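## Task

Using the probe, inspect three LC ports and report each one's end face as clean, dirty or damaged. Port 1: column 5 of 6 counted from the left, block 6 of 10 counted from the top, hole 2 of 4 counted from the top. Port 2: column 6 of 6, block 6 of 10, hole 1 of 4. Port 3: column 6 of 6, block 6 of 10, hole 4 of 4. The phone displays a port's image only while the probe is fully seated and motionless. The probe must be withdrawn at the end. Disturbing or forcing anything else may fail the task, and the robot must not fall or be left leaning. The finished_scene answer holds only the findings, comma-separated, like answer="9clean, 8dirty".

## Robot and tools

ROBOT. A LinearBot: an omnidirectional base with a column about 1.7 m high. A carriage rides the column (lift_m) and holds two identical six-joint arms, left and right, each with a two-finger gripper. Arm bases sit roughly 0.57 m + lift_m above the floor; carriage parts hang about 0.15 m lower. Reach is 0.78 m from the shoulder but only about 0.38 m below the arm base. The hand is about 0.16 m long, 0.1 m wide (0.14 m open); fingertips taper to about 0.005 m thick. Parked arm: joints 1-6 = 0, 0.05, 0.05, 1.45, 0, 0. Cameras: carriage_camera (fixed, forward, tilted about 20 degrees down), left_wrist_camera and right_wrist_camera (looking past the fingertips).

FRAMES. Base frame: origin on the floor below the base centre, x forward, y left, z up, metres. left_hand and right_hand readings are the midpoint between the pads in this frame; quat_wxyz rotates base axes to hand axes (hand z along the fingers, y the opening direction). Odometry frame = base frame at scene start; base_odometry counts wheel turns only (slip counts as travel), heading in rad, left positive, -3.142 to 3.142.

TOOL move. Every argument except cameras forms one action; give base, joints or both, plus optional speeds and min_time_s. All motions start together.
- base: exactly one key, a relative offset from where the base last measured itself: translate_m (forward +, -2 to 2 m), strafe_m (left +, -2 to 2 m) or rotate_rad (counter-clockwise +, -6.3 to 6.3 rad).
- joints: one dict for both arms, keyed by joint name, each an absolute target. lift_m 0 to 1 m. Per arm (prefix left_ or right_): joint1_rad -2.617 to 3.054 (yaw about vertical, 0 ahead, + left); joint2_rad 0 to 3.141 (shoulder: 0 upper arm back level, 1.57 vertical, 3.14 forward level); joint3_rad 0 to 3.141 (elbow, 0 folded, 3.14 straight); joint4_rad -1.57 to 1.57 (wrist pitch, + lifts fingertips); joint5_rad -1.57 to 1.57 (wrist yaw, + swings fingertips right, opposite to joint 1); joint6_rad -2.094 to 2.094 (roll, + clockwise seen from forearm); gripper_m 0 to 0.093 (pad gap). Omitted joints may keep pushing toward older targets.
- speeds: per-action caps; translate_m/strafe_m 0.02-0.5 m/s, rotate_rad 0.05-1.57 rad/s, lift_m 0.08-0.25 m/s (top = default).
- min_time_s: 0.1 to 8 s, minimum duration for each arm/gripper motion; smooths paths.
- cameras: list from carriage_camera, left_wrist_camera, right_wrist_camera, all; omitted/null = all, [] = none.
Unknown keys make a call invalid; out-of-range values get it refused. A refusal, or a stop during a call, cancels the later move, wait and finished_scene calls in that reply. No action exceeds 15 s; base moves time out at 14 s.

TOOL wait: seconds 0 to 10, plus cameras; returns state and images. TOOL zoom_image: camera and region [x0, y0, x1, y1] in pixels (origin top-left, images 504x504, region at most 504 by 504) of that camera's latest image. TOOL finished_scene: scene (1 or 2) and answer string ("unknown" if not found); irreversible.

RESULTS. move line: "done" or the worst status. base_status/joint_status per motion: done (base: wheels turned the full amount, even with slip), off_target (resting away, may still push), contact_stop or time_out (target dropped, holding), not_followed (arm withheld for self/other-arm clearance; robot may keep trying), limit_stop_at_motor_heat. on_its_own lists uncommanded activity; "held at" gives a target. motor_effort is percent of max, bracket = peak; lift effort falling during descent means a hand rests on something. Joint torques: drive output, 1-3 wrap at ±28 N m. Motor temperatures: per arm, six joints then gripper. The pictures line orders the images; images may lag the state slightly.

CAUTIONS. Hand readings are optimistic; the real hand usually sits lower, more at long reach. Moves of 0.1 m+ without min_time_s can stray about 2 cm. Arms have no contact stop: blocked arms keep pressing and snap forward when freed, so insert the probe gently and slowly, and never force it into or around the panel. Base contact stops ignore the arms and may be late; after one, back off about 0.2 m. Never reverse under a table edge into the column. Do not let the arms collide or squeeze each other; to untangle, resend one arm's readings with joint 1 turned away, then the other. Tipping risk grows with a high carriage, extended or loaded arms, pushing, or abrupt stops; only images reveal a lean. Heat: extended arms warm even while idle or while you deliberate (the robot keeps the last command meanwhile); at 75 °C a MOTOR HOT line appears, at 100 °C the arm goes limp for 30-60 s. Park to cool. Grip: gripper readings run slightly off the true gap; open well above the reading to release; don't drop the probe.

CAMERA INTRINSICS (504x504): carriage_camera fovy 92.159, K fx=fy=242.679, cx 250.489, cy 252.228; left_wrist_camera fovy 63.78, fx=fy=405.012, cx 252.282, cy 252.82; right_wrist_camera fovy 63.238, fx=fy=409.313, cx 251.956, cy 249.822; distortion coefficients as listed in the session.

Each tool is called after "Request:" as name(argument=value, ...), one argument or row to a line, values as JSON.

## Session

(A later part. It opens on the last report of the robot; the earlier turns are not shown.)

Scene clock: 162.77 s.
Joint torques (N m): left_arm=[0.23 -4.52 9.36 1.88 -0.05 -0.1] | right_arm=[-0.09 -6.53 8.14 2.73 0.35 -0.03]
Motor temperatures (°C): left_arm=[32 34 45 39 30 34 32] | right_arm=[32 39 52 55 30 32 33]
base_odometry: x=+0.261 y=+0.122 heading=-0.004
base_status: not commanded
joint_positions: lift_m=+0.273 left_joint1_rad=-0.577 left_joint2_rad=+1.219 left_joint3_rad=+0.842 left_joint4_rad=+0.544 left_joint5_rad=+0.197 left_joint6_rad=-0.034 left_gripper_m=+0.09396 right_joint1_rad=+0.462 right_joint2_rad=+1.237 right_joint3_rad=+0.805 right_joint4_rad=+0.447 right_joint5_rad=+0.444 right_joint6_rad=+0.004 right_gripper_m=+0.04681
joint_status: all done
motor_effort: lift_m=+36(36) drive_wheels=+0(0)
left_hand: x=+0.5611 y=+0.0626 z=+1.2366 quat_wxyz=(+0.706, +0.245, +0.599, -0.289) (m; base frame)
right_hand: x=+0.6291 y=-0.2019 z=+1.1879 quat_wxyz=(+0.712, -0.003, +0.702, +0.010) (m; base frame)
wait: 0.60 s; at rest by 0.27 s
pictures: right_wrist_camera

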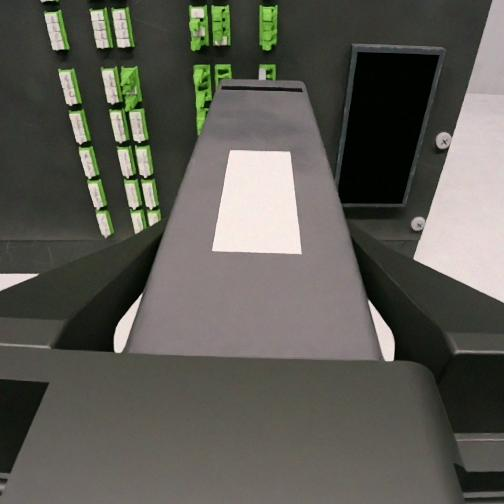

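Request:
move(
  base={"translate_m": -0.002},
  speeds={"translate_m": 0.02},
  cameras=[],
)

Request:
wait(
  seconds=0.6,
  cameras=["right_wrist_camera"],
)

Request:
zoom_image(
  camera="right_wrist_camera",
  region=[240, 45, 290, 95],
)

Request:
move(
  base={"strafe_m": -0.002},
  speeds={"strafe_m": 0.02},
  cameras=[],
)

Request:
wait(
  seconds=0.6,
  cameras=["right_wrist_camera"],
)

Request:
zoom_image(
  camera="right_wrist_camera",
  region=[240, 45, 290, 95],
)

Scene clock: 168.37 s.
Joint torques (N m): left_arm=[0.36 -4.57 9.47 1.85 -0.05 -0.13] | right_arm=[-0.29 -6.37 7.83 2.65 0.35 -0.06]
Motor temperatures (°C): left_arm=[32 34 45 39 30 34 32] | right_arm=[32 39 52 55 30 32 34]
move: done
base_odometry: x=+0.259 y=+0.122 heading=-0.004
base_status: done
joint_positions: lift_m=+0.273 left_joint1_rad=-0.577 left_joint2_rad=+1.219 left_joint3_rad=+0.842 left_joint4_rad=+0.545 left_joint5_rad=+0.197 left_joint6_rad=-0.034 left_gripper_m=+0.09396 right_joint1_rad=+0.462 right_joint2_rad=+1.237 right_joint3_rad=+0.805 right_joint4_rad=+0.449 right_joint5_rad=+0.444 right_joint6_rad=+0.004 right_gripper_m=+0.04681
joint_status: not commanded
motor_effort: lift_m=+36(36) drive_wheels=+0(8)
left_hand: x=+0.5611 y=+0.0626 z=+1.2368 quat_wxyz=(+0.706, +0.244, +0.599, -0.289) (m; base frame)
right_hand: x=+0.6292 y=-0.2019 z=+1.1880 quat_wxyz=(+0.712, -0.002, +0.702, +0.010) (m; base frame)
pictures: none
No camera images: "cameras" was empty.

Scene clock: 168.97 s.
Joint torques (N m): left_arm=[0.2 -4.62 9.39 1.83 -0.08 -0.1] | right_arm=[-0.1 -6.63 8.23 2.68 0.36 -0.05]
Motor temperatures (°C): left_arm=[32 34 45 39 30 34 32] | right_arm=[32 39 52 56 30 32 34]
base_odometry: x=+0.259 y=+0.122 heading=-0.004
base_status: done
joint_positions: lift_m=+0.273 left_joint1_rad=-0.577 left_joint2_rad=+1.219 left_joint3_rad=+0.842 left_joint4_rad=+0.545 left_joint5_rad=+0.197 left_joint6_rad=-0.034 left_gripper_m=+0.09396 right_joint1_rad=+0.462 right_joint2_rad=+1.237 right_joint3_rad=+0.805 right_joint4_rad=+0.449 right_joint5_rad=+0.444 right_joint6_rad=+0.004 right_gripper_m=+0.04681
joint_status: not commanded
motor_effort: lift_m=+36(36) drive_wheels=+0(8)
left_hand: x=+0.5611 y=+0.0626 z=+1.2368 quat_wxyz=(+0.706, +0.244, +0.599, -0.289) (m; base frame)
right_hand: x=+0.6292 y=-0.2019 z=+1.1880 quat_wxyz=(+0.712, -0.002, +0.702, +0.010) (m; base frame)
wait: 0.60 s; at rest by 0.27 s
pictures: right_wrist_camera

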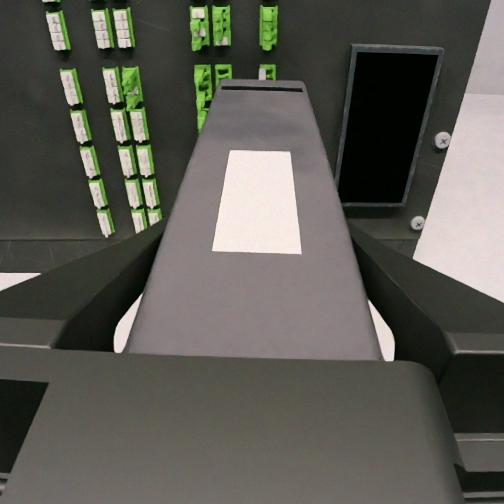

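Scaled by 10.080.

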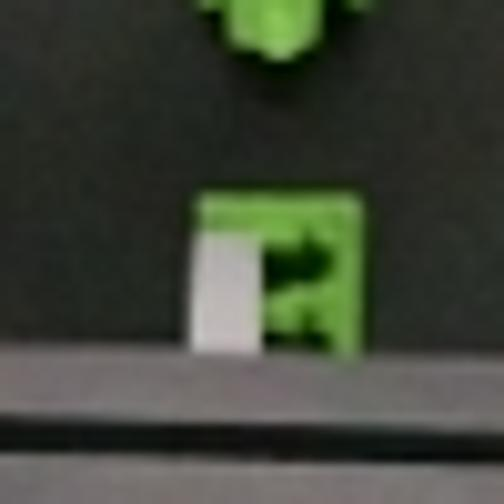

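Scene clock: 169.97 s.
Joint torques (N m): left_arm=[0.25 -4.59 9.39 1.87 -0.07 -0.09] | right_arm=[0.08 -6.57 8.1 2.71 0.27 -0.05]
Motor temperatures (°C): left_arm=[32 34 45 39 30 34 32] | right_arm=[32 39 52 56 30 32 34]
move: done
base_odometry: x=+0.259 y=+0.120 heading=-0.003
base_status: done
joint_positions: lift_m=+0.273 left_joint1_rad=-0.577 left_joint2_rad=+1.219 left_joint3_rad=+0.842 left_joint4_rad=+0.545 left_joint5_rad=+0.197 left_joint6_rad=-0.034 left_gripper_m=+0.09396 right_joint1_rad=+0.461 right_joint2_rad=+1.237 right_joint3_rad=+0.805 right_joint4_rad=+0.449 right_joint5_rad=+0.448 right_joint6_rad=+0.004 right_gripper_m=+0.04681
joint_status: not commanded
motor_effort: lift_m=+36(37) drive_wheels=+1(3)
left_hand: x=+0.5611 y=+0.0626 z=+1.2368 quat_wxyz=(+0.706, +0.244, +0.599, -0.289) (m; base frame)
right_hand: x=+0.6293 y=-0.2030 z=+1.1880 quat_wxyz=(+0.712, -0.001, +0.702, +0.009) (m; base frame)
pictures: none
No camera images: "cameras" was empty.

Scene clock: 170.57 s.
Joint torques (N m): left_arm=[0.24 -4.48 9.42 1.87 -0.06 -0.1] | right_arm=[-0.01 -6.41 8.16 2.68 0.28 -0.05]
Motor temperatures (°C): left_arm=[32 34 45 39 30 34 32] | right_arm=[32 39 52 56 30 32 34]
base_odometry: x=+0.259 y=+0.120 heading=-0.003
base_status: done
joint_positions: lift_m=+0.273 left_joint1_rad=-0.577 left_joint2_rad=+1.219 left_joint3_rad=+0.842 left_joint4_rad=+0.545 left_joint5_rad=+0.197 left_joint6_rad=-0.034 left_gripper_m=+0.09396 right_joint1_rad=+0.461 right_joint2_rad=+1.237 right_joint3_rad=+0.805 right_joint4_rad=+0.449 right_joint5_rad=+0.448 right_joint6_rad=+0.004 right_gripper_m=+0.04681
joint_status: not commanded
motor_effort: lift_m=+36(37) drive_wheels=+1(3)
left_hand: x=+0.5611 y=+0.0626 z=+1.2368 quat_wxyz=(+0.706, +0.244, +0.599, -0.289) (m; base frame)
right_hand: x=+0.6293 y=-0.2030 z=+1.1880 quat_wxyz=(+0.712, -0.001, +0.702, +0.009) (m; base frame)
wait: 0.60 s; at rest by 0.27 s
pictures: right_wrist_camera

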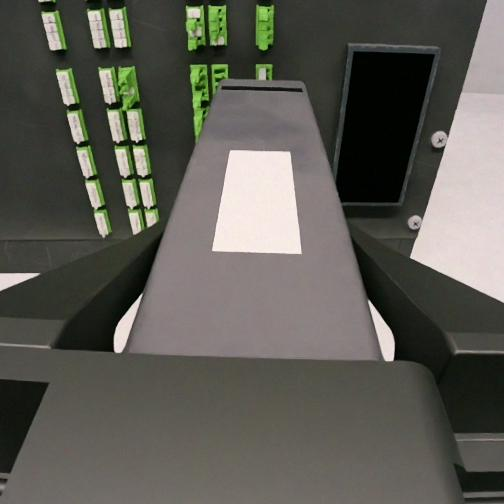

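Scaled by 10.080.

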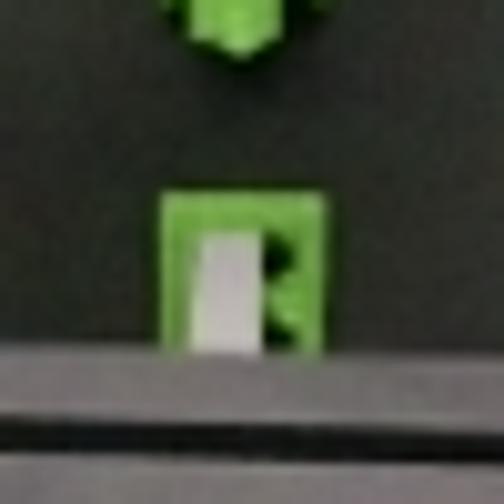

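Request:
move(
  joints={"right_joint5_rad": 0.448},
  base={"translate_m": 0.003},
  speeds={"translate_m": 0.02},
  cameras=[],
)

Request:
wait(
  seconds=0.6,
  cameras=["right_wrist_camera", "left_wrist_camera"],
)

Request:
zoom_image(
  camera="right_wrist_camera",
  region=[240, 45, 290, 95],
)

Request:
zoom_image(
  camera="left_wrist_camera",
  region=[260, 150, 310, 200],
)

Scene clock: 174.30 s.
Joint torques (N m): left_arm=[0.27 -4.53 9.46 1.89 -0.05 -0.09] | right_arm=[-0.38 -6.12 8.39 2.68 0.14 -0.04]
Motor temperatures (°C): left_arm=[32 34 45 39 30 34 32] | right_arm=[32 39 52 56 30 32 34]
move: done
base_odometry: x=+0.262 y=+0.120 heading=-0.003
base_status: done
joint_positions: lift_m=+0.273 left_joint1_rad=-0.577 left_joint2_rad=+1.219 left_joint3_rad=+0.842 left_joint4_rad=+0.544 left_joint5_rad=+0.197 left_joint6_rad=-0.034 left_gripper_m=+0.09396 right_joint1_rad=+0.464 right_joint2_rad=+1.235 right_joint3_rad=+0.805 right_joint4_rad=+0.449 right_joint5_rad=+0.451 right_joint6_rad=+0.004 right_gripper_m=+0.04681
joint_status: all done
motor_effort: lift_m=+36(36) drive_wheels=-3(6)
left_hand: x=+0.5611 y=+0.0626 z=+1.2367 quat_wxyz=(+0.706, +0.245, +0.599, -0.289) (m; base frame)
right_hand: x=+0.6286 y=-0.2026 z=+1.1887 quat_wxyz=(+0.713, +0.000, +0.701, +0.009) (m; base frame)
pictures: none
No camera images: "cameras" was empty.

Scene clock: 174.90 s.
Joint torques (N m): left_arm=[0.31 -4.59 9.39 1.86 -0.06 -0.11] | right_arm=[-0.29 -6.22 8.14 2.67 0.15 -0.06]
Motor temperatures (°C): left_arm=[32 34 45 40 30 34 32] | right_arm=[32 39 52 56 30 32 34]
base_odometry: x=+0.262 y=+0.120 heading=-0.003
base_status: done
joint_positions: lift_m=+0.273 left_joint1_rad=-0.577 left_joint2_rad=+1.219 left_joint3_rad=+0.842 left_joint4_rad=+0.544 left_joint5_rad=+0.197 left_joint6_rad=-0.034 left_gripper_m=+0.09396 right_joint1_rad=+0.464 right_joint2_rad=+1.235 right_joint3_rad=+0.805 right_joint4_rad=+0.449 right_joint5_rad=+0.451 right_joint6_rad=+0.004 right_gripper_m=+0.04681
joint_status: all done
motor_effort: lift_m=+37(36) drive_wheels=-3(6)
left_hand: x=+0.5611 y=+0.0626 z=+1.2367 quat_wxyz=(+0.706, +0.245, +0.599, -0.289) (m; base frame)
right_hand: x=+0.6286 y=-0.2026 z=+1.1887 quat_wxyz=(+0.713, +0.000, +0.701, +0.009) (m; base frame)
wait: 0.60 s; at rest by 0.27 s
pictures: left_wrist_camera, right_wrist_camera

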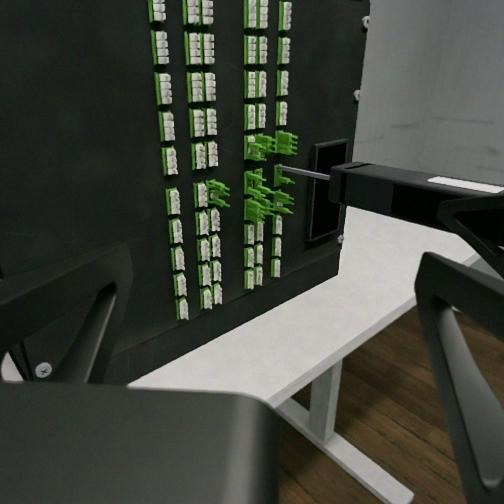

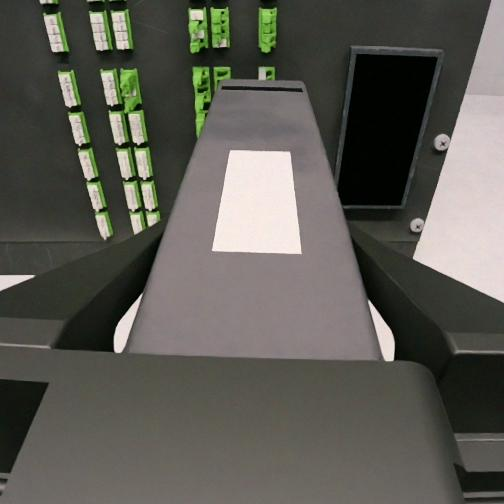

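Scaled by 10.080.

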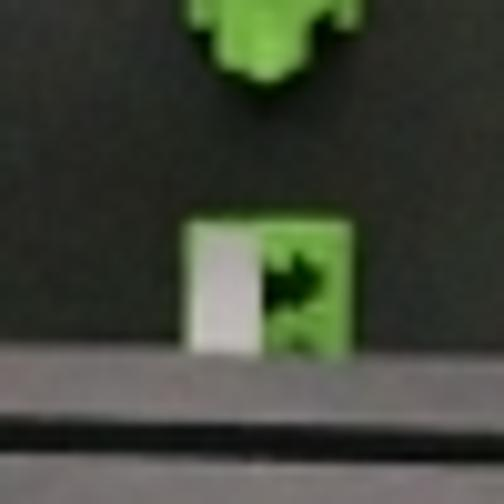

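Scaled by 10.080.

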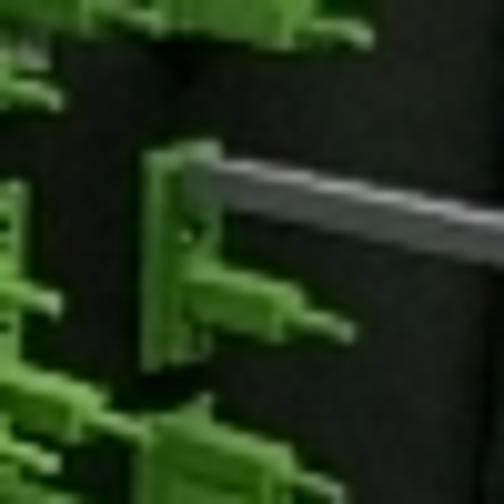

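Request:
move(
  base={"translate_m": -0.005},
  joints={"lift_m": 0.2713},
  speeds={"translate_m": 0.02, "lift_m": 0.08},
  cameras=[],
)

Request:
wait(
  seconds=0.6,
  cameras=["right_wrist_camera", "left_wrist_camera"],
)

Request:
zoom_image(
  camera="right_wrist_camera",
  region=[240, 45, 290, 95],
)

Request:
zoom_image(
  camera="left_wrist_camera",
  region=[260, 150, 310, 200],
)

Scene clock: 178.30 s.
Joint torques (N m): left_arm=[0.31 -4.53 9.32 1.89 -0.07 -0.1] | right_arm=[-0.32 -6.43 8.1 2.7 0.16 -0.04]
Motor temperatures (°C): left_arm=[32 34 45 40 30 34 32] | right_arm=[32 39 52 57 30 32 34]
move: done
base_odometry: x=+0.257 y=+0.120 heading=-0.003
base_status: done
joint_positions: lift_m=+0.272 left_joint1_rad=-0.577 left_joint2_rad=+1.219 left_joint3_rad=+0.842 left_joint4_rad=+0.543 left_joint5_rad=+0.197 left_joint6_rad=-0.034 left_gripper_m=+0.09396 right_joint1_rad=+0.464 right_joint2_rad=+1.236 right_joint3_rad=+0.805 right_joint4_rad=+0.449 right_joint5_rad=+0.451 right_joint6_rad=+0.004 right_gripper_m=+0.04681
joint_status: all done
motor_effort: lift_m=+36(37) drive_wheels=+1(7)
left_hand: x=+0.5611 y=+0.0625 z=+1.2350 quat_wxyz=(+0.705, +0.245, +0.599, -0.289) (m; base frame)
right_hand: x=+0.6288 y=-0.2025 z=+1.1870 quat_wxyz=(+0.713, +0.000, +0.702, +0.009) (m; base frame)
pictures: none
No camera images: "cameras" was empty.

Scene clock: 178.90 s.
Joint torques (N m): left_arm=[0.27 -4.49 9.44 1.87 -0.06 -0.1] | right_arm=[-0.23 -6.39 8.13 2.69 0.15 -0.08]
Motor temperatures (°C): left_arm=[32 34 45 40 30 34 32] | right_arm=[32 39 52 57 30 32 34]
base_odometry: x=+0.257 y=+0.120 heading=-0.003
base_status: done
joint_positions: lift_m=+0.272 left_joint1_rad=-0.577 left_joint2_rad=+1.219 left_joint3_rad=+0.842 left_joint4_rad=+0.543 left_joint5_rad=+0.197 left_joint6_rad=-0.034 left_gripper_m=+0.09396 right_joint1_rad=+0.464 right_joint2_rad=+1.236 right_joint3_rad=+0.805 right_joint4_rad=+0.449 right_joint5_rad=+0.451 right_joint6_rad=+0.004 right_gripper_m=+0.04681
joint_status: all done
motor_effort: lift_m=+36(37) drive_wheels=+1(7)
left_hand: x=+0.5611 y=+0.0625 z=+1.2350 quat_wxyz=(+0.705, +0.245, +0.599, -0.289) (m; base frame)
right_hand: x=+0.6288 y=-0.2025 z=+1.1870 quat_wxyz=(+0.713, +0.000, +0.702, +0.009) (m; base frame)
wait: 0.60 s; at rest by 0.27 s
pictures: left_wrist_camera, right_wrist_camera

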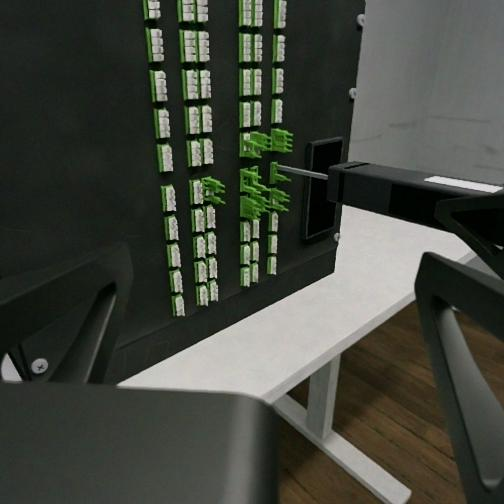

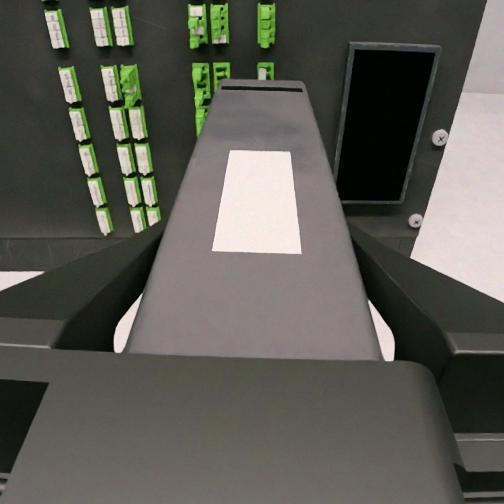

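Scaled by 10.080.

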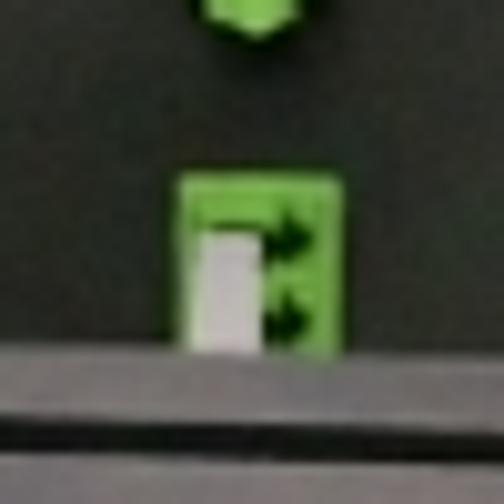

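Scaled by 10.080.

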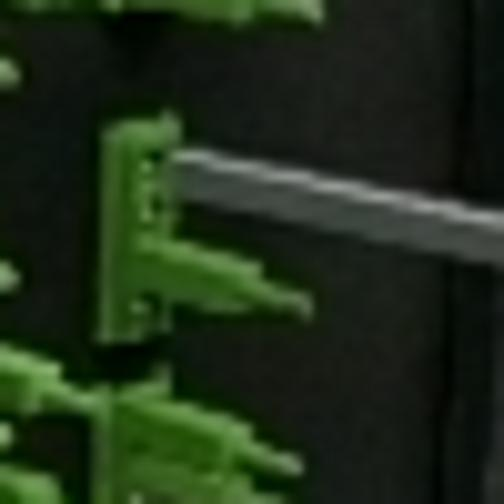

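Request:
zoom_image(
  camera="left_wrist_camera",
  region=[266, 156, 290, 180],
)

Request:
zoom_image(
  camera="right_wrist_camera",
  region=[254, 58, 278, 82],
)

Scaled by 21.000.

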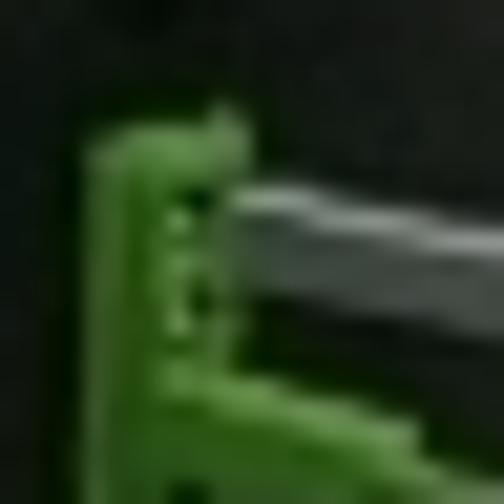

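Scaled by 21.000.

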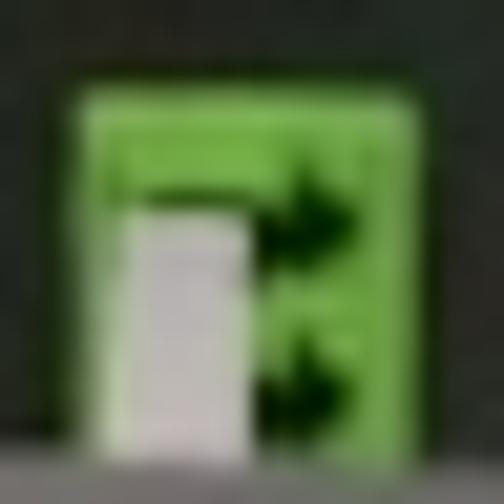

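Request:
move(
  base={"strafe_m": -0.0015},
  speeds={"strafe_m": 0.02},
  cameras=[],
)

Request:
move(
  base={"translate_m": 0.002},
  speeds={"translate_m": 0.02},
  cameras=[],
)

Request:
wait(
  seconds=0.6,
  cameras=["right_wrist_camera", "left_wrist_camera"],
)

Request:
zoom_image(
  camera="right_wrist_camera",
  region=[250, 56, 280, 86],
)

Request:
zoom_image(
  camera="left_wrist_camera",
  region=[266, 156, 290, 180],
)

Scene clock: 185.63 s.
Joint torques (N m): left_arm=[0.27 -4.67 9.39 1.88 -0.04 -0.1] | right_arm=[-0.09 -6.42 8.06 2.68 0.12 -0.07]
Motor temperatures (°C): left_arm=[32 34 46 40 30 34 32] | right_arm=[32 40 53 57 30 32 34]
move: done
base_odometry: x=+0.257 y=+0.119 heading=-0.003
base_status: done
joint_positions: lift_m=+0.272 left_joint1_rad=-0.577 left_joint2_rad=+1.219 left_joint3_rad=+0.842 left_joint4_rad=+0.543 left_joint5_rad=+0.196 left_joint6_rad=-0.034 left_gripper_m=+0.09396 right_joint1_rad=+0.463 right_joint2_rad=+1.236 right_joint3_rad=+0.805 right_joint4_rad=+0.449 right_joint5_rad=+0.451 right_joint6_rad=+0.004 right_gripper_m=+0.04681
joint_status: not commanded
motor_effort: lift_m=+36(36) drive_wheels=+1(3)
left_hand: x=+0.5612 y=+0.0626 z=+1.2351 quat_wxyz=(+0.705, +0.244, +0.599, -0.289) (m; base frame)
right_hand: x=+0.6289 y=-0.2029 z=+1.1870 quat_wxyz=(+0.713, +0.000, +0.702, +0.008) (m; base frame)
pictures: none
No camera images: "cameras" was empty.

Scene clock: 186.37 s.
Joint torques (N m): left_arm=[0.23 -4.4 9.42 1.88 -0.04 -0.1] | right_arm=[-0.09 -6.45 8.2 2.68 0.17 -0.05]
Motor temperatures (°C): left_arm=[32 34 46 40 30 34 32] | right_arm=[32 40 53 57 30 32 34]
move: done
base_odometry: x=+0.259 y=+0.119 heading=-0.002
base_status: done
joint_positions: lift_m=+0.272 left_joint1_rad=-0.577 left_joint2_rad=+1.219 left_joint3_rad=+0.842 left_joint4_rad=+0.544 left_joint5_rad=+0.196 left_joint6_rad=-0.034 left_gripper_m=+0.09396 right_joint1_rad=+0.463 right_joint2_rad=+1.238 right_joint3_rad=+0.805 right_joint4_rad=+0.449 right_joint5_rad=+0.451 right_joint6_rad=+0.004 right_gripper_m=+0.04681
joint_status: not commanded
motor_effort: lift_m=+36(36) drive_wheels=-3(7)
left_hand: x=+0.5611 y=+0.0626 z=+1.2351 quat_wxyz=(+0.706, +0.244, +0.599, -0.289) (m; base frame)
right_hand: x=+0.6292 y=-0.2028 z=+1.1866 quat_wxyz=(+0.712, +0.000, +0.702, +0.008) (m; base frame)
pictures: none
No camera images: "cameras" was empty.

Scene clock: 186.97 s.
Joint torques (N m): left_arm=[0.28 -4.56 9.36 1.85 -0.04 -0.1] | right_arm=[-0.12 -6.65 8.14 2.67 0.15 -0.05]
Motor temperatures (°C): left_arm=[32 34 46 40 30 34 32] | right_arm=[32 40 53 57 30 32 34]
base_odometry: x=+0.259 y=+0.119 heading=-0.002
base_status: done
joint_positions: lift_m=+0.272 left_joint1_rad=-0.577 left_joint2_rad=+1.219 left_joint3_rad=+0.842 left_joint4_rad=+0.544 left_joint5_rad=+0.196 left_joint6_rad=-0.034 left_gripper_m=+0.09396 right_joint1_rad=+0.463 right_joint2_rad=+1.238 right_joint3_rad=+0.805 right_joint4_rad=+0.449 right_joint5_rad=+0.451 right_joint6_rad=+0.004 right_gripper_m=+0.04681
joint_status: not commanded
motor_effort: lift_m=+36(36) drive_wheels=+0(7)
left_hand: x=+0.5611 y=+0.0626 z=+1.2351 quat_wxyz=(+0.706, +0.244, +0.599, -0.289) (m; base frame)
right_hand: x=+0.6292 y=-0.2028 z=+1.1866 quat_wxyz=(+0.712, +0.000, +0.702, +0.008) (m; base frame)
wait: 0.60 s; at rest by 0.27 s
pictures: left_wrist_camera, right_wrist_camera

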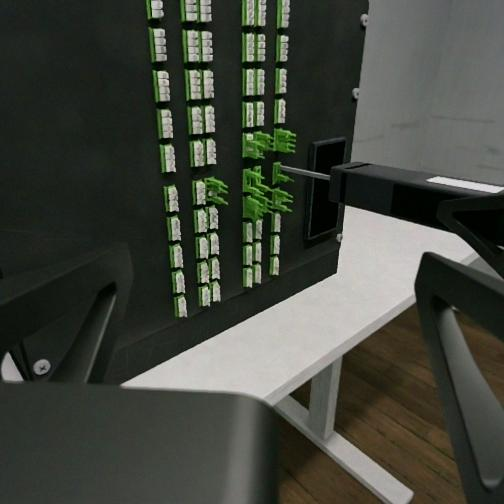

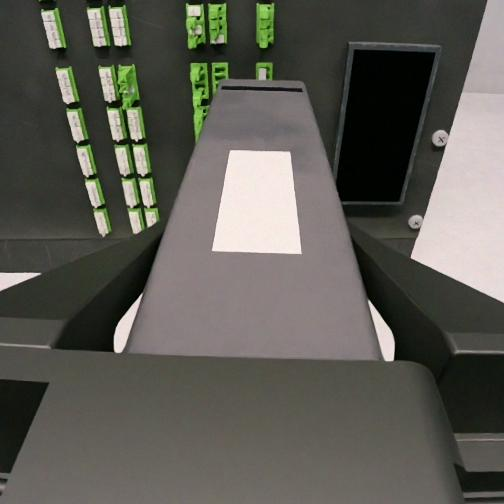

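Scaled by 16.800.

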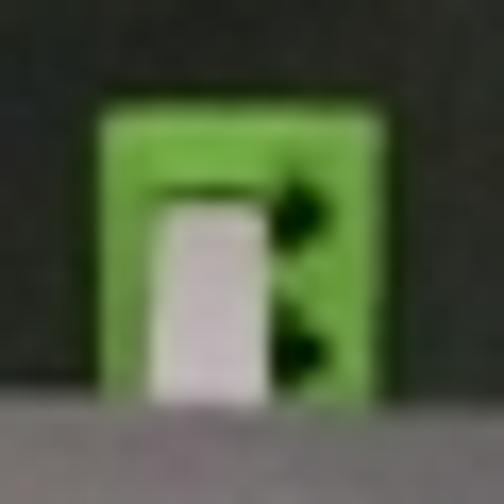

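Scaled by 21.000.

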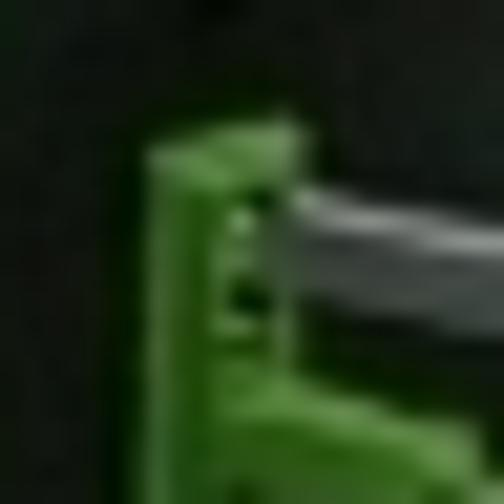

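Request:
move(
  joints={"lift_m": 0.2709},
  speeds={"lift_m": 0.08},
  cameras=[],
)

Request:
move(
  base={"translate_m": 0.002},
  speeds={"translate_m": 0.02},
  cameras=[],
)

Request:
wait(
  seconds=0.6,
  cameras=["right_wrist_camera", "left_wrist_camera"],
)

Request:
zoom_image(
  camera="right_wrist_camera",
  region=[250, 56, 280, 86],
)

Request:
zoom_image(
  camera="left_wrist_camera",
  region=[266, 156, 290, 180],
)

Scene clock: 190.37 s.
Joint torques (N m): left_arm=[0.23 -4.63 9.39 1.87 -0.07 -0.09] | right_arm=[-0.18 -6.49 8.14 2.67 0.15 -0.03]
Motor temperatures (°C): left_arm=[32 34 46 40 30 34 32] | right_arm=[32 39 53 58 30 32 34]
move: done
base_odometry: x=+0.259 y=+0.119 heading=-0.002
base_status: not commanded
joint_positions: lift_m=+0.271 left_joint1_rad=-0.577 left_joint2_rad=+1.219 left_joint3_rad=+0.842 left_joint4_rad=+0.544 left_joint5_rad=+0.196 left_joint6_rad=-0.034 left_gripper_m=+0.09396 right_joint1_rad=+0.463 right_joint2_rad=+1.238 right_joint3_rad=+0.805 right_joint4_rad=+0.449 right_joint5_rad=+0.451 right_joint6_rad=+0.004 right_gripper_m=+0.04681
joint_status: all done
motor_effort: lift_m=+35(36) drive_wheels=+0(0)
left_hand: x=+0.5611 y=+0.0626 z=+1.2348 quat_wxyz=(+0.706, +0.244, +0.599, -0.289) (m; base frame)
right_hand: x=+0.6292 y=-0.2028 z=+1.1863 quat_wxyz=(+0.712, +0.000, +0.702, +0.008) (m; base frame)
pictures: none
No camera images: "cameras" was empty.

Scene clock: 190.97 s.
Joint torques (N m): left_arm=[0.27 -4.51 9.5 1.83 -0.04 -0.1] | right_arm=[-0.25 -6.56 8.28 2.67 0.13 -0.04]
Motor temperatures (°C): left_arm=[32 34 46 40 30 34 32] | right_arm=[32 39 53 58 30 32 34]
move: done
base_odometry: x=+0.261 y=+0.119 heading=-0.002
base_status: done
joint_positions: lift_m=+0.271 left_joint1_rad=-0.577 left_joint2_rad=+1.219 left_joint3_rad=+0.842 left_joint4_rad=+0.544 left_joint5_rad=+0.196 left_joint6_rad=-0.034 left_gripper_m=+0.09396 right_joint1_rad=+0.464 right_joint2_rad=+1.237 right_joint3_rad=+0.805 right_joint4_rad=+0.450 right_joint5_rad=+0.451 right_joint6_rad=+0.004 right_gripper_m=+0.04681
joint_status: not commanded
motor_effort: lift_m=+36(36) drive_wheels=+0(5)
left_hand: x=+0.5612 y=+0.0627 z=+1.2349 quat_wxyz=(+0.706, +0.244, +0.599, -0.289) (m; base frame)
right_hand: x=+0.6290 y=-0.2024 z=+1.1866 quat_wxyz=(+0.713, +0.000, +0.701, +0.009) (m; base frame)
pictures: none
No camera images: "cameras" was empty.

Scene clock: 191.57 s.
Joint torques (N m): left_arm=[0.23 -4.51 9.39 1.83 -0.06 -0.11] | right_arm=[-0.27 -6.57 8.13 2.68 0.15 -0.04]
Motor temperatures (°C): left_arm=[32 34 46 40 30 34 32] | right_arm=[32 39 53 58 30 32 34]
base_odometry: x=+0.261 y=+0.119 heading=-0.002
base_status: done
joint_positions: lift_m=+0.271 left_joint1_rad=-0.577 left_joint2_rad=+1.219 left_joint3_rad=+0.842 left_joint4_rad=+0.544 left_joint5_rad=+0.196 left_joint6_rad=-0.034 left_gripper_m=+0.09396 right_joint1_rad=+0.464 right_joint2_rad=+1.237 right_joint3_rad=+0.805 right_joint4_rad=+0.450 right_joint5_rad=+0.451 right_joint6_rad=+0.004 right_gripper_m=+0.04681
joint_status: not commanded
motor_effort: lift_m=+35(36) drive_wheels=-1(5)
left_hand: x=+0.5612 y=+0.0627 z=+1.2349 quat_wxyz=(+0.706, +0.244, +0.599, -0.289) (m; base frame)
right_hand: x=+0.6290 y=-0.2024 z=+1.1866 quat_wxyz=(+0.713, +0.000, +0.701, +0.009) (m; base frame)
wait: 0.60 s; at rest by 0.27 s
pictures: left_wrist_camera, right_wrist_camera

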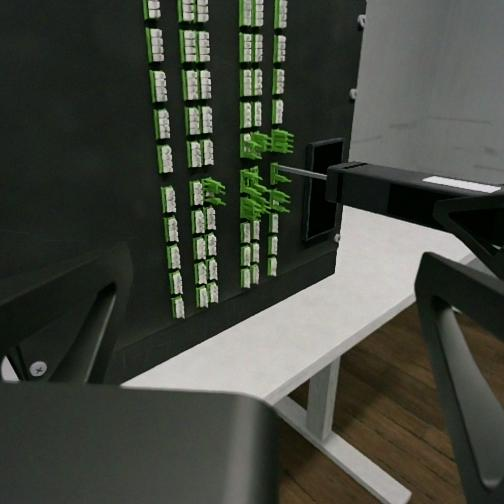

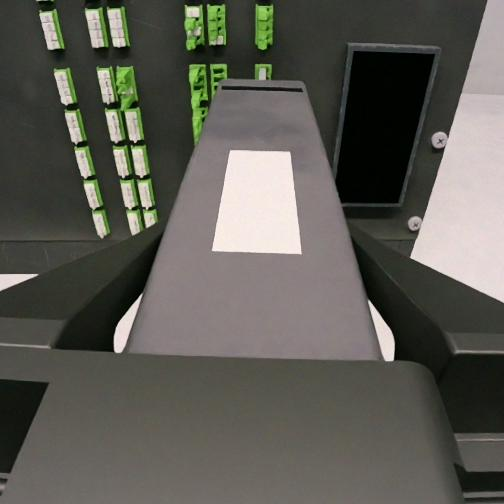

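Scaled by 16.800.

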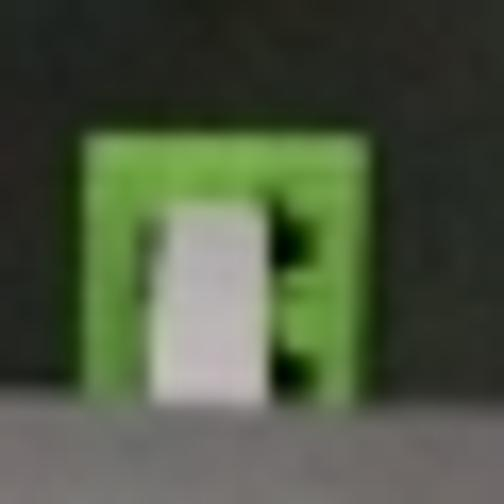

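Scaled by 21.000.

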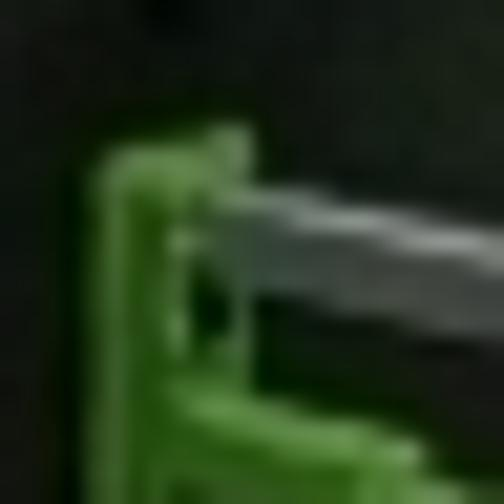

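Request:
move(
  base={"translate_m": -0.003},
  joints={"lift_m": 0.2699, "right_joint5_rad": 0.441},
  speeds={"translate_m": 0.02, "lift_m": 0.08},
  cameras=[],
)

Request:
move(
  base={"translate_m": 0.002},
  speeds={"translate_m": 0.02},
  cameras=[],
)

Request:
wait(
  seconds=0.6,
  cameras=["right_wrist_camera", "left_wrist_camera"],
)

Request:
zoom_image(
  camera="right_wrist_camera",
  region=[250, 56, 280, 86],
)

Request:
zoom_image(
  camera="left_wrist_camera",
  region=[266, 156, 290, 180],
)

Scene clock: 203.30 s.
Joint torques (N m): left_arm=[0.12 -4.49 9.4 1.89 -0.06 -0.1] | right_arm=[-0.5 -6.53 8.12 2.77 0.06 -0.04]
Motor temperatures (°C): left_arm=[32 34 46 40 30 34 32] | right_arm=[32 39 53 59 30 32 34]
move: done
base_odometry: x=+0.258 y=+0.119 heading=-0.002
base_status: done
joint_positions: lift_m=+0.270 left_joint1_rad=-0.577 left_joint2_rad=+1.219 left_joint3_rad=+0.842 left_joint4_rad=+0.543 left_joint5_rad=+0.196 left_joint6_rad=-0.034 left_gripper_m=+0.09396 right_joint1_rad=+0.464 right_joint2_rad=+1.238 right_joint3_rad=+0.805 right_joint4_rad=+0.449 right_joint5_rad=+0.451 right_joint6_rad=+0.004 right_gripper_m=+0.04681
joint_status: all done
motor_effort: lift_m=+36(38) drive_wheels=+0(8)
left_hand: x=+0.5612 y=+0.0626 z=+1.2336 quat_wxyz=(+0.705, +0.244, +0.599, -0.289) (m; base frame)
right_hand: x=+0.6290 y=-0.2023 z=+1.1850 quat_wxyz=(+0.712, -0.001, +0.702, +0.008) (m; base frame)
pictures: none
No camera images: "cameras" was empty.

Scene clock: 204.03 s.
Joint torques (N m): left_arm=[0.29 -4.53 9.39 1.87 -0.05 -0.11] | right_arm=[-0.16 -6.49 8.06 2.69 0.08 -0.04]
Motor temperatures (°C): left_arm=[32 34 46 40 30 34 32] | right_arm=[32 39 54 59 30 32 34]
move: done
base_odometry: x=+0.260 y=+0.119 heading=-0.002
base_status: done
joint_positions: lift_m=+0.270 left_joint1_rad=-0.577 left_joint2_rad=+1.219 left_joint3_rad=+0.842 left_joint4_rad=+0.544 left_joint5_rad=+0.196 left_joint6_rad=-0.034 left_gripper_m=+0.09396 right_joint1_rad=+0.464 right_joint2_rad=+1.238 right_joint3_rad=+0.805 right_joint4_rad=+0.449 right_joint5_rad=+0.450 right_joint6_rad=+0.004 right_gripper_m=+0.04681
joint_status: not commanded
motor_effort: lift_m=+36(36) drive_wheels=-2(5)
left_hand: x=+0.5612 y=+0.0627 z=+1.2339 quat_wxyz=(+0.706, +0.244, +0.599, -0.289) (m; base frame)
right_hand: x=+0.6290 y=-0.2023 z=+1.1851 quat_wxyz=(+0.712, -0.001, +0.702, +0.009) (m; base frame)
pictures: none
No camera images: "cameras" was empty.

Scene clock: 204.63 s.
Joint torques (N m): left_arm=[0.24 -4.63 9.46 1.9 -0.06 -0.11] | right_arm=[-0.35 -6.57 8.1 2.7 0.06 -0.04]
Motor temperatures (°C): left_arm=[32 34 46 40 30 34 32] | right_arm=[32 39 54 59 30 32 34]
base_odometry: x=+0.260 y=+0.119 heading=-0.002
base_status: done
joint_positions: lift_m=+0.270 left_joint1_rad=-0.577 left_joint2_rad=+1.219 left_joint3_rad=+0.842 left_joint4_rad=+0.544 left_joint5_rad=+0.196 left_joint6_rad=-0.034 left_gripper_m=+0.09396 right_joint1_rad=+0.464 right_joint2_rad=+1.238 right_joint3_rad=+0.805 right_joint4_rad=+0.449 right_joint5_rad=+0.450 right_joint6_rad=+0.004 right_gripper_m=+0.04681
joint_status: not commanded
motor_effort: lift_m=+36(36) drive_wheels=-1(5)
left_hand: x=+0.5612 y=+0.0627 z=+1.2339 quat_wxyz=(+0.706, +0.244, +0.599, -0.289) (m; base frame)
right_hand: x=+0.6290 y=-0.2023 z=+1.1851 quat_wxyz=(+0.712, -0.001, +0.702, +0.009) (m; base frame)
wait: 0.60 s; at rest by 0.27 s
pictures: left_wrist_camera, right_wrist_camera

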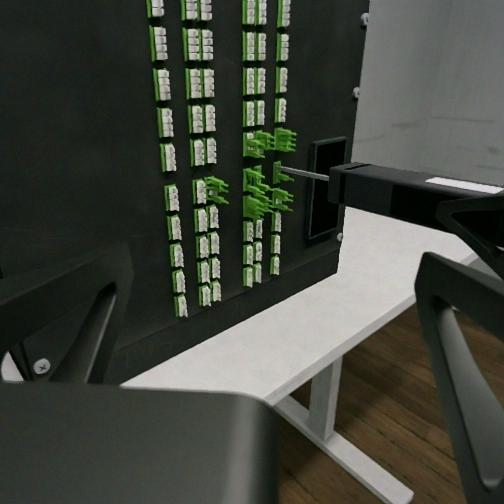

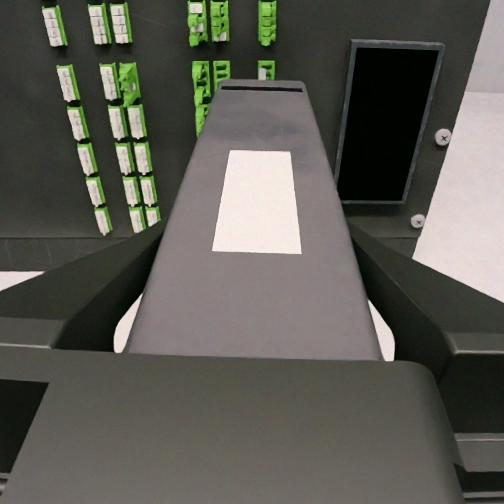

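Scaled by 16.800.

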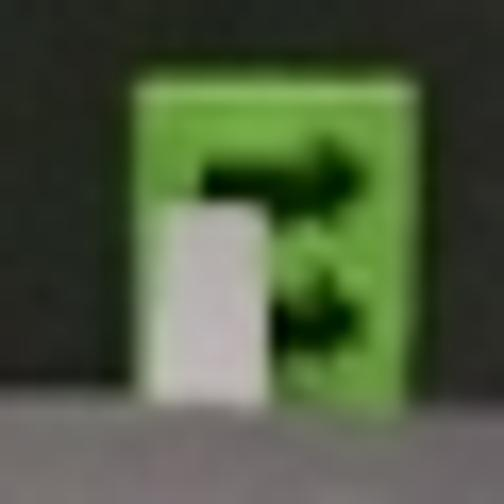

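Scaled by 21.000.

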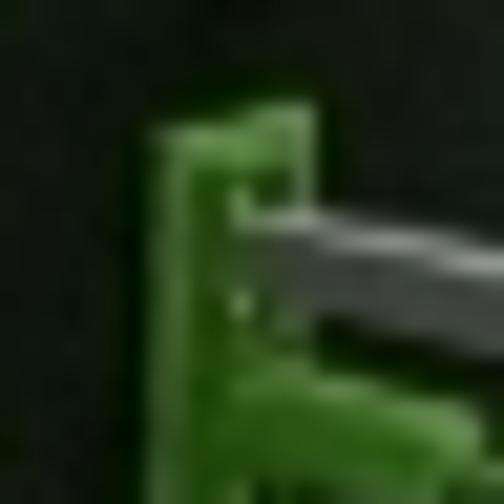

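Request:
move(
  base={"strafe_m": -0.002},
  joints={"lift_m": 0.2707},
  speeds={"strafe_m": 0.02, "lift_m": 0.08},
  cameras=[],
)

Request:
wait(
  seconds=0.6,
  cameras=["right_wrist_camera", "left_wrist_camera"],
)

Request:
zoom_image(
  camera="right_wrist_camera",
  region=[250, 56, 280, 86],
)

Request:
zoom_image(
  camera="left_wrist_camera",
  region=[266, 156, 290, 180],
)

Scene clock: 209.50 s.
Joint torques (N m): left_arm=[0.39 -4.52 9.4 1.85 -0.04 -0.1] | right_arm=[-0.21 -6.32 8.25 2.69 0.1 -0.02]
Motor temperatures (°C): left_arm=[32 34 46 40 30 34 32] | right_arm=[32 39 54 60 30 32 34]
move: done
base_odometry: x=+0.260 y=+0.117 heading=-0.002
base_status: done
joint_positions: lift_m=+0.270 left_joint1_rad=-0.577 left_joint2_rad=+1.219 left_joint3_rad=+0.842 left_joint4_rad=+0.544 left_joint5_rad=+0.197 left_joint6_rad=-0.034 left_gripper_m=+0.09396 right_joint1_rad=+0.462 right_joint2_rad=+1.238 right_joint3_rad=+0.805 right_joint4_rad=+0.449 right_joint5_rad=+0.447 right_joint6_rad=+0.004 right_gripper_m=+0.04681
joint_status: all done
motor_effort: lift_m=+46(50) drive_wheels=+1(4)
left_hand: x=+0.5608 y=+0.0623 z=+1.2340 quat_wxyz=(+0.706, +0.245, +0.599, -0.289) (m; base frame)
right_hand: x=+0.6292 y=-0.2023 z=+1.1852 quat_wxyz=(+0.712, -0.001, +0.702, +0.009) (m; base frame)
pictures: none
No camera images: "cameras" was empty.

Scene clock: 210.10 s.
Joint torques (N m): left_arm=[0.27 -4.49 9.42 1.86 -0.05 -0.09] | right_arm=[-0.08 -6.48 8.21 2.69 0.11 -0.03]
Motor temperatures (°C): left_arm=[32 34 46 40 30 34 32] | right_arm=[32 39 54 60 30 32 34]
base_odometry: x=+0.260 y=+0.117 heading=-0.002
base_status: done
joint_positions: lift_m=+0.270 left_joint1_rad=-0.577 left_joint2_rad=+1.219 left_joint3_rad=+0.842 left_joint4_rad=+0.544 left_joint5_rad=+0.197 left_joint6_rad=-0.034 left_gripper_m=+0.09396 right_joint1_rad=+0.462 right_joint2_rad=+1.238 right_joint3_rad=+0.805 right_joint4_rad=+0.449 right_joint5_rad=+0.447 right_joint6_rad=+0.004 right_gripper_m=+0.04681
joint_status: all done
motor_effort: lift_m=+46(50) drive_wheels=+1(4)
left_hand: x=+0.5608 y=+0.0623 z=+1.2340 quat_wxyz=(+0.706, +0.245, +0.599, -0.289) (m; base frame)
right_hand: x=+0.6292 y=-0.2023 z=+1.1852 quat_wxyz=(+0.712, -0.001, +0.702, +0.009) (m; base frame)
wait: 0.60 s; at rest by 0.27 s
pictures: left_wrist_camera, right_wrist_camera

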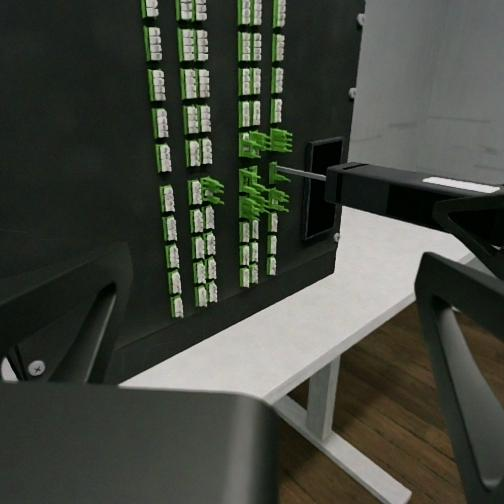

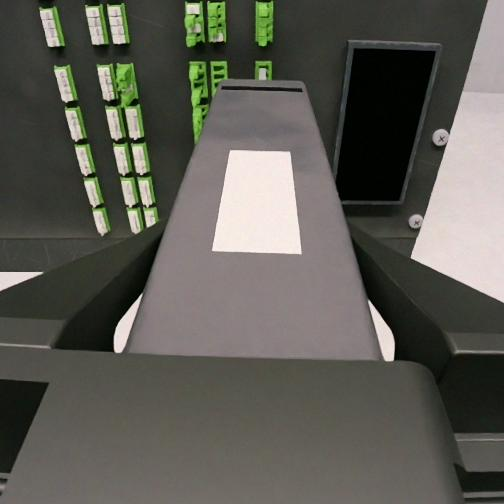

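Scaled by 16.800.

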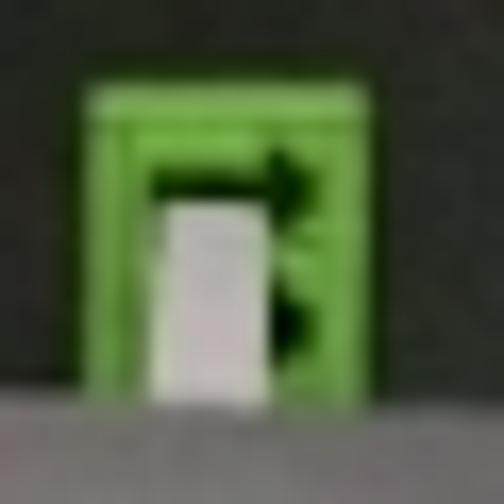

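Scaled by 21.000.

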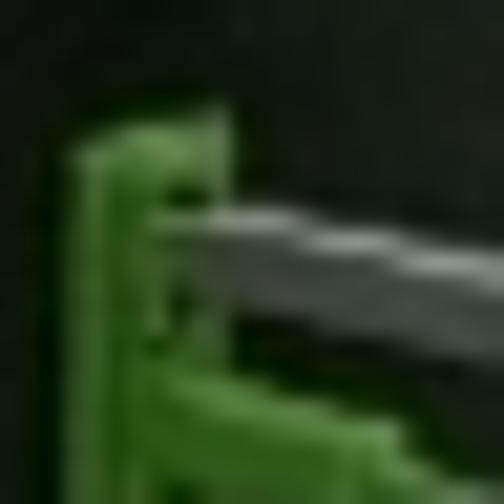

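Request:
move(
  joints={"lift_m": 0.2717, "right_joint5_rad": 0.436},
  speeds={"lift_m": 0.08},
  cameras=[],
)

Request:
wait(
  seconds=0.6,
  cameras=["right_wrist_camera", "left_wrist_camera"],
)

Request:
zoom_image(
  camera="right_wrist_camera",
  region=[250, 56, 280, 86],
)

Request:
zoom_image(
  camera="left_wrist_camera",
  region=[266, 156, 290, 180],
)

Scene clock: 213.47 s.
Joint torques (N m): left_arm=[0.24 -4.56 9.33 1.84 -0.05 -0.09] | right_arm=[-0.18 -6.61 8.16 2.67 0.07 -0.05]
Motor temperatures (°C): left_arm=[32 34 46 40 30 34 32] | right_arm=[32 39 54 60 30 32 34]
move: done
base_odometry: x=+0.260 y=+0.117 heading=-0.002
base_status: not commanded
joint_positions: lift_m=+0.271 left_joint1_rad=-0.577 left_joint2_rad=+1.219 left_joint3_rad=+0.842 left_joint4_rad=+0.545 left_joint5_rad=+0.197 left_joint6_rad=-0.034 left_gripper_m=+0.09396 right_joint1_rad=+0.462 right_joint2_rad=+1.238 right_joint3_rad=+0.805 right_joint4_rad=+0.449 right_joint5_rad=+0.447 right_joint6_rad=+0.004 right_gripper_m=+0.04681
joint_status: all done
motor_effort: lift_m=+49(54) drive_wheels=+1(1)
left_hand: x=+0.5608 y=+0.0623 z=+1.2349 quat_wxyz=(+0.706, +0.245, +0.599, -0.289) (m; base frame)
right_hand: x=+0.6292 y=-0.2023 z=+1.1860 quat_wxyz=(+0.712, -0.001, +0.702, +0.009) (m; base frame)
pictures: none
No camera images: "cameras" was empty.

Scene clock: 214.07 s.
Joint torques (N m): left_arm=[0.34 -4.59 9.42 1.86 -0.05 -0.1] | right_arm=[-0.03 -6.46 8.02 2.71 0.06 -0.06]
Motor temperatures (°C): left_arm=[32 34 46 40 30 34 32] | right_arm=[32 39 54 60 30 32 34]
base_odometry: x=+0.260 y=+0.117 heading=-0.002
base_status: not commanded
joint_positions: lift_m=+0.271 left_joint1_rad=-0.577 left_joint2_rad=+1.219 left_joint3_rad=+0.842 left_joint4_rad=+0.545 left_joint5_rad=+0.197 left_joint6_rad=-0.034 left_gripper_m=+0.09396 right_joint1_rad=+0.462 right_joint2_rad=+1.238 right_joint3_rad=+0.805 right_joint4_rad=+0.449 right_joint5_rad=+0.447 right_joint6_rad=+0.004 right_gripper_m=+0.04681
joint_status: all done
motor_effort: lift_m=+50(54) drive_wheels=+1(1)
left_hand: x=+0.5608 y=+0.0623 z=+1.2349 quat_wxyz=(+0.706, +0.245, +0.599, -0.289) (m; base frame)
right_hand: x=+0.6292 y=-0.2023 z=+1.1860 quat_wxyz=(+0.712, -0.001, +0.702, +0.009) (m; base frame)
wait: 0.60 s; at rest by 0.27 s
pictures: left_wrist_camera, right_wrist_camera

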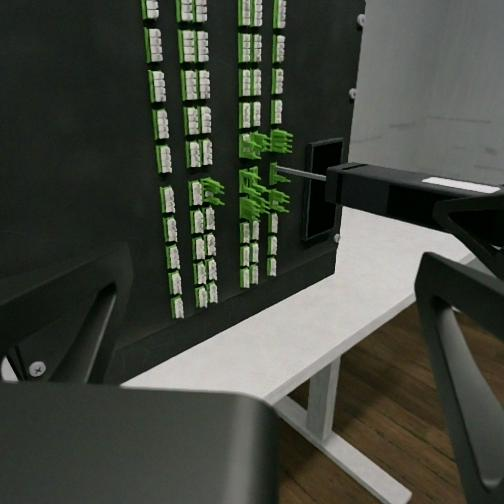

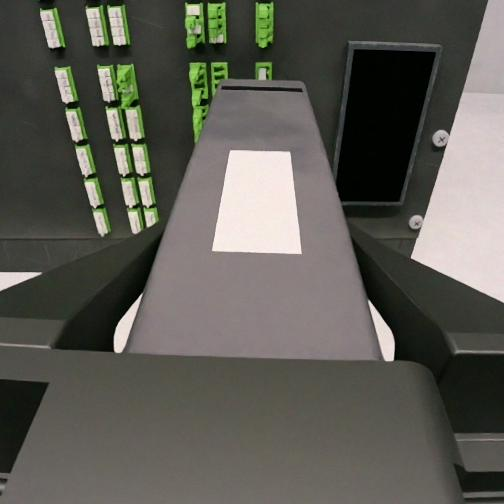

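Scaled by 16.800.

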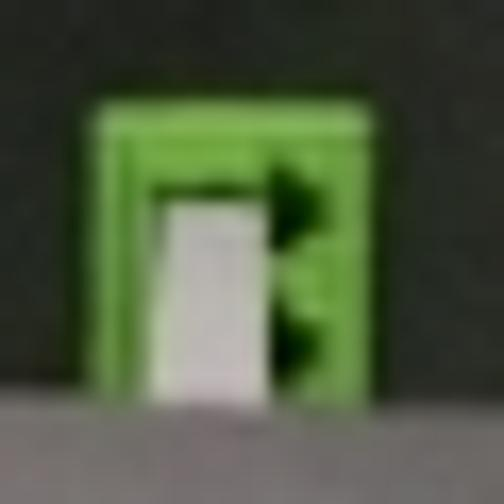

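Scaled by 21.000.

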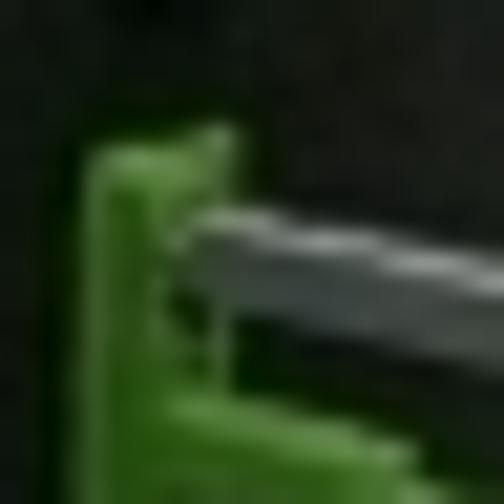

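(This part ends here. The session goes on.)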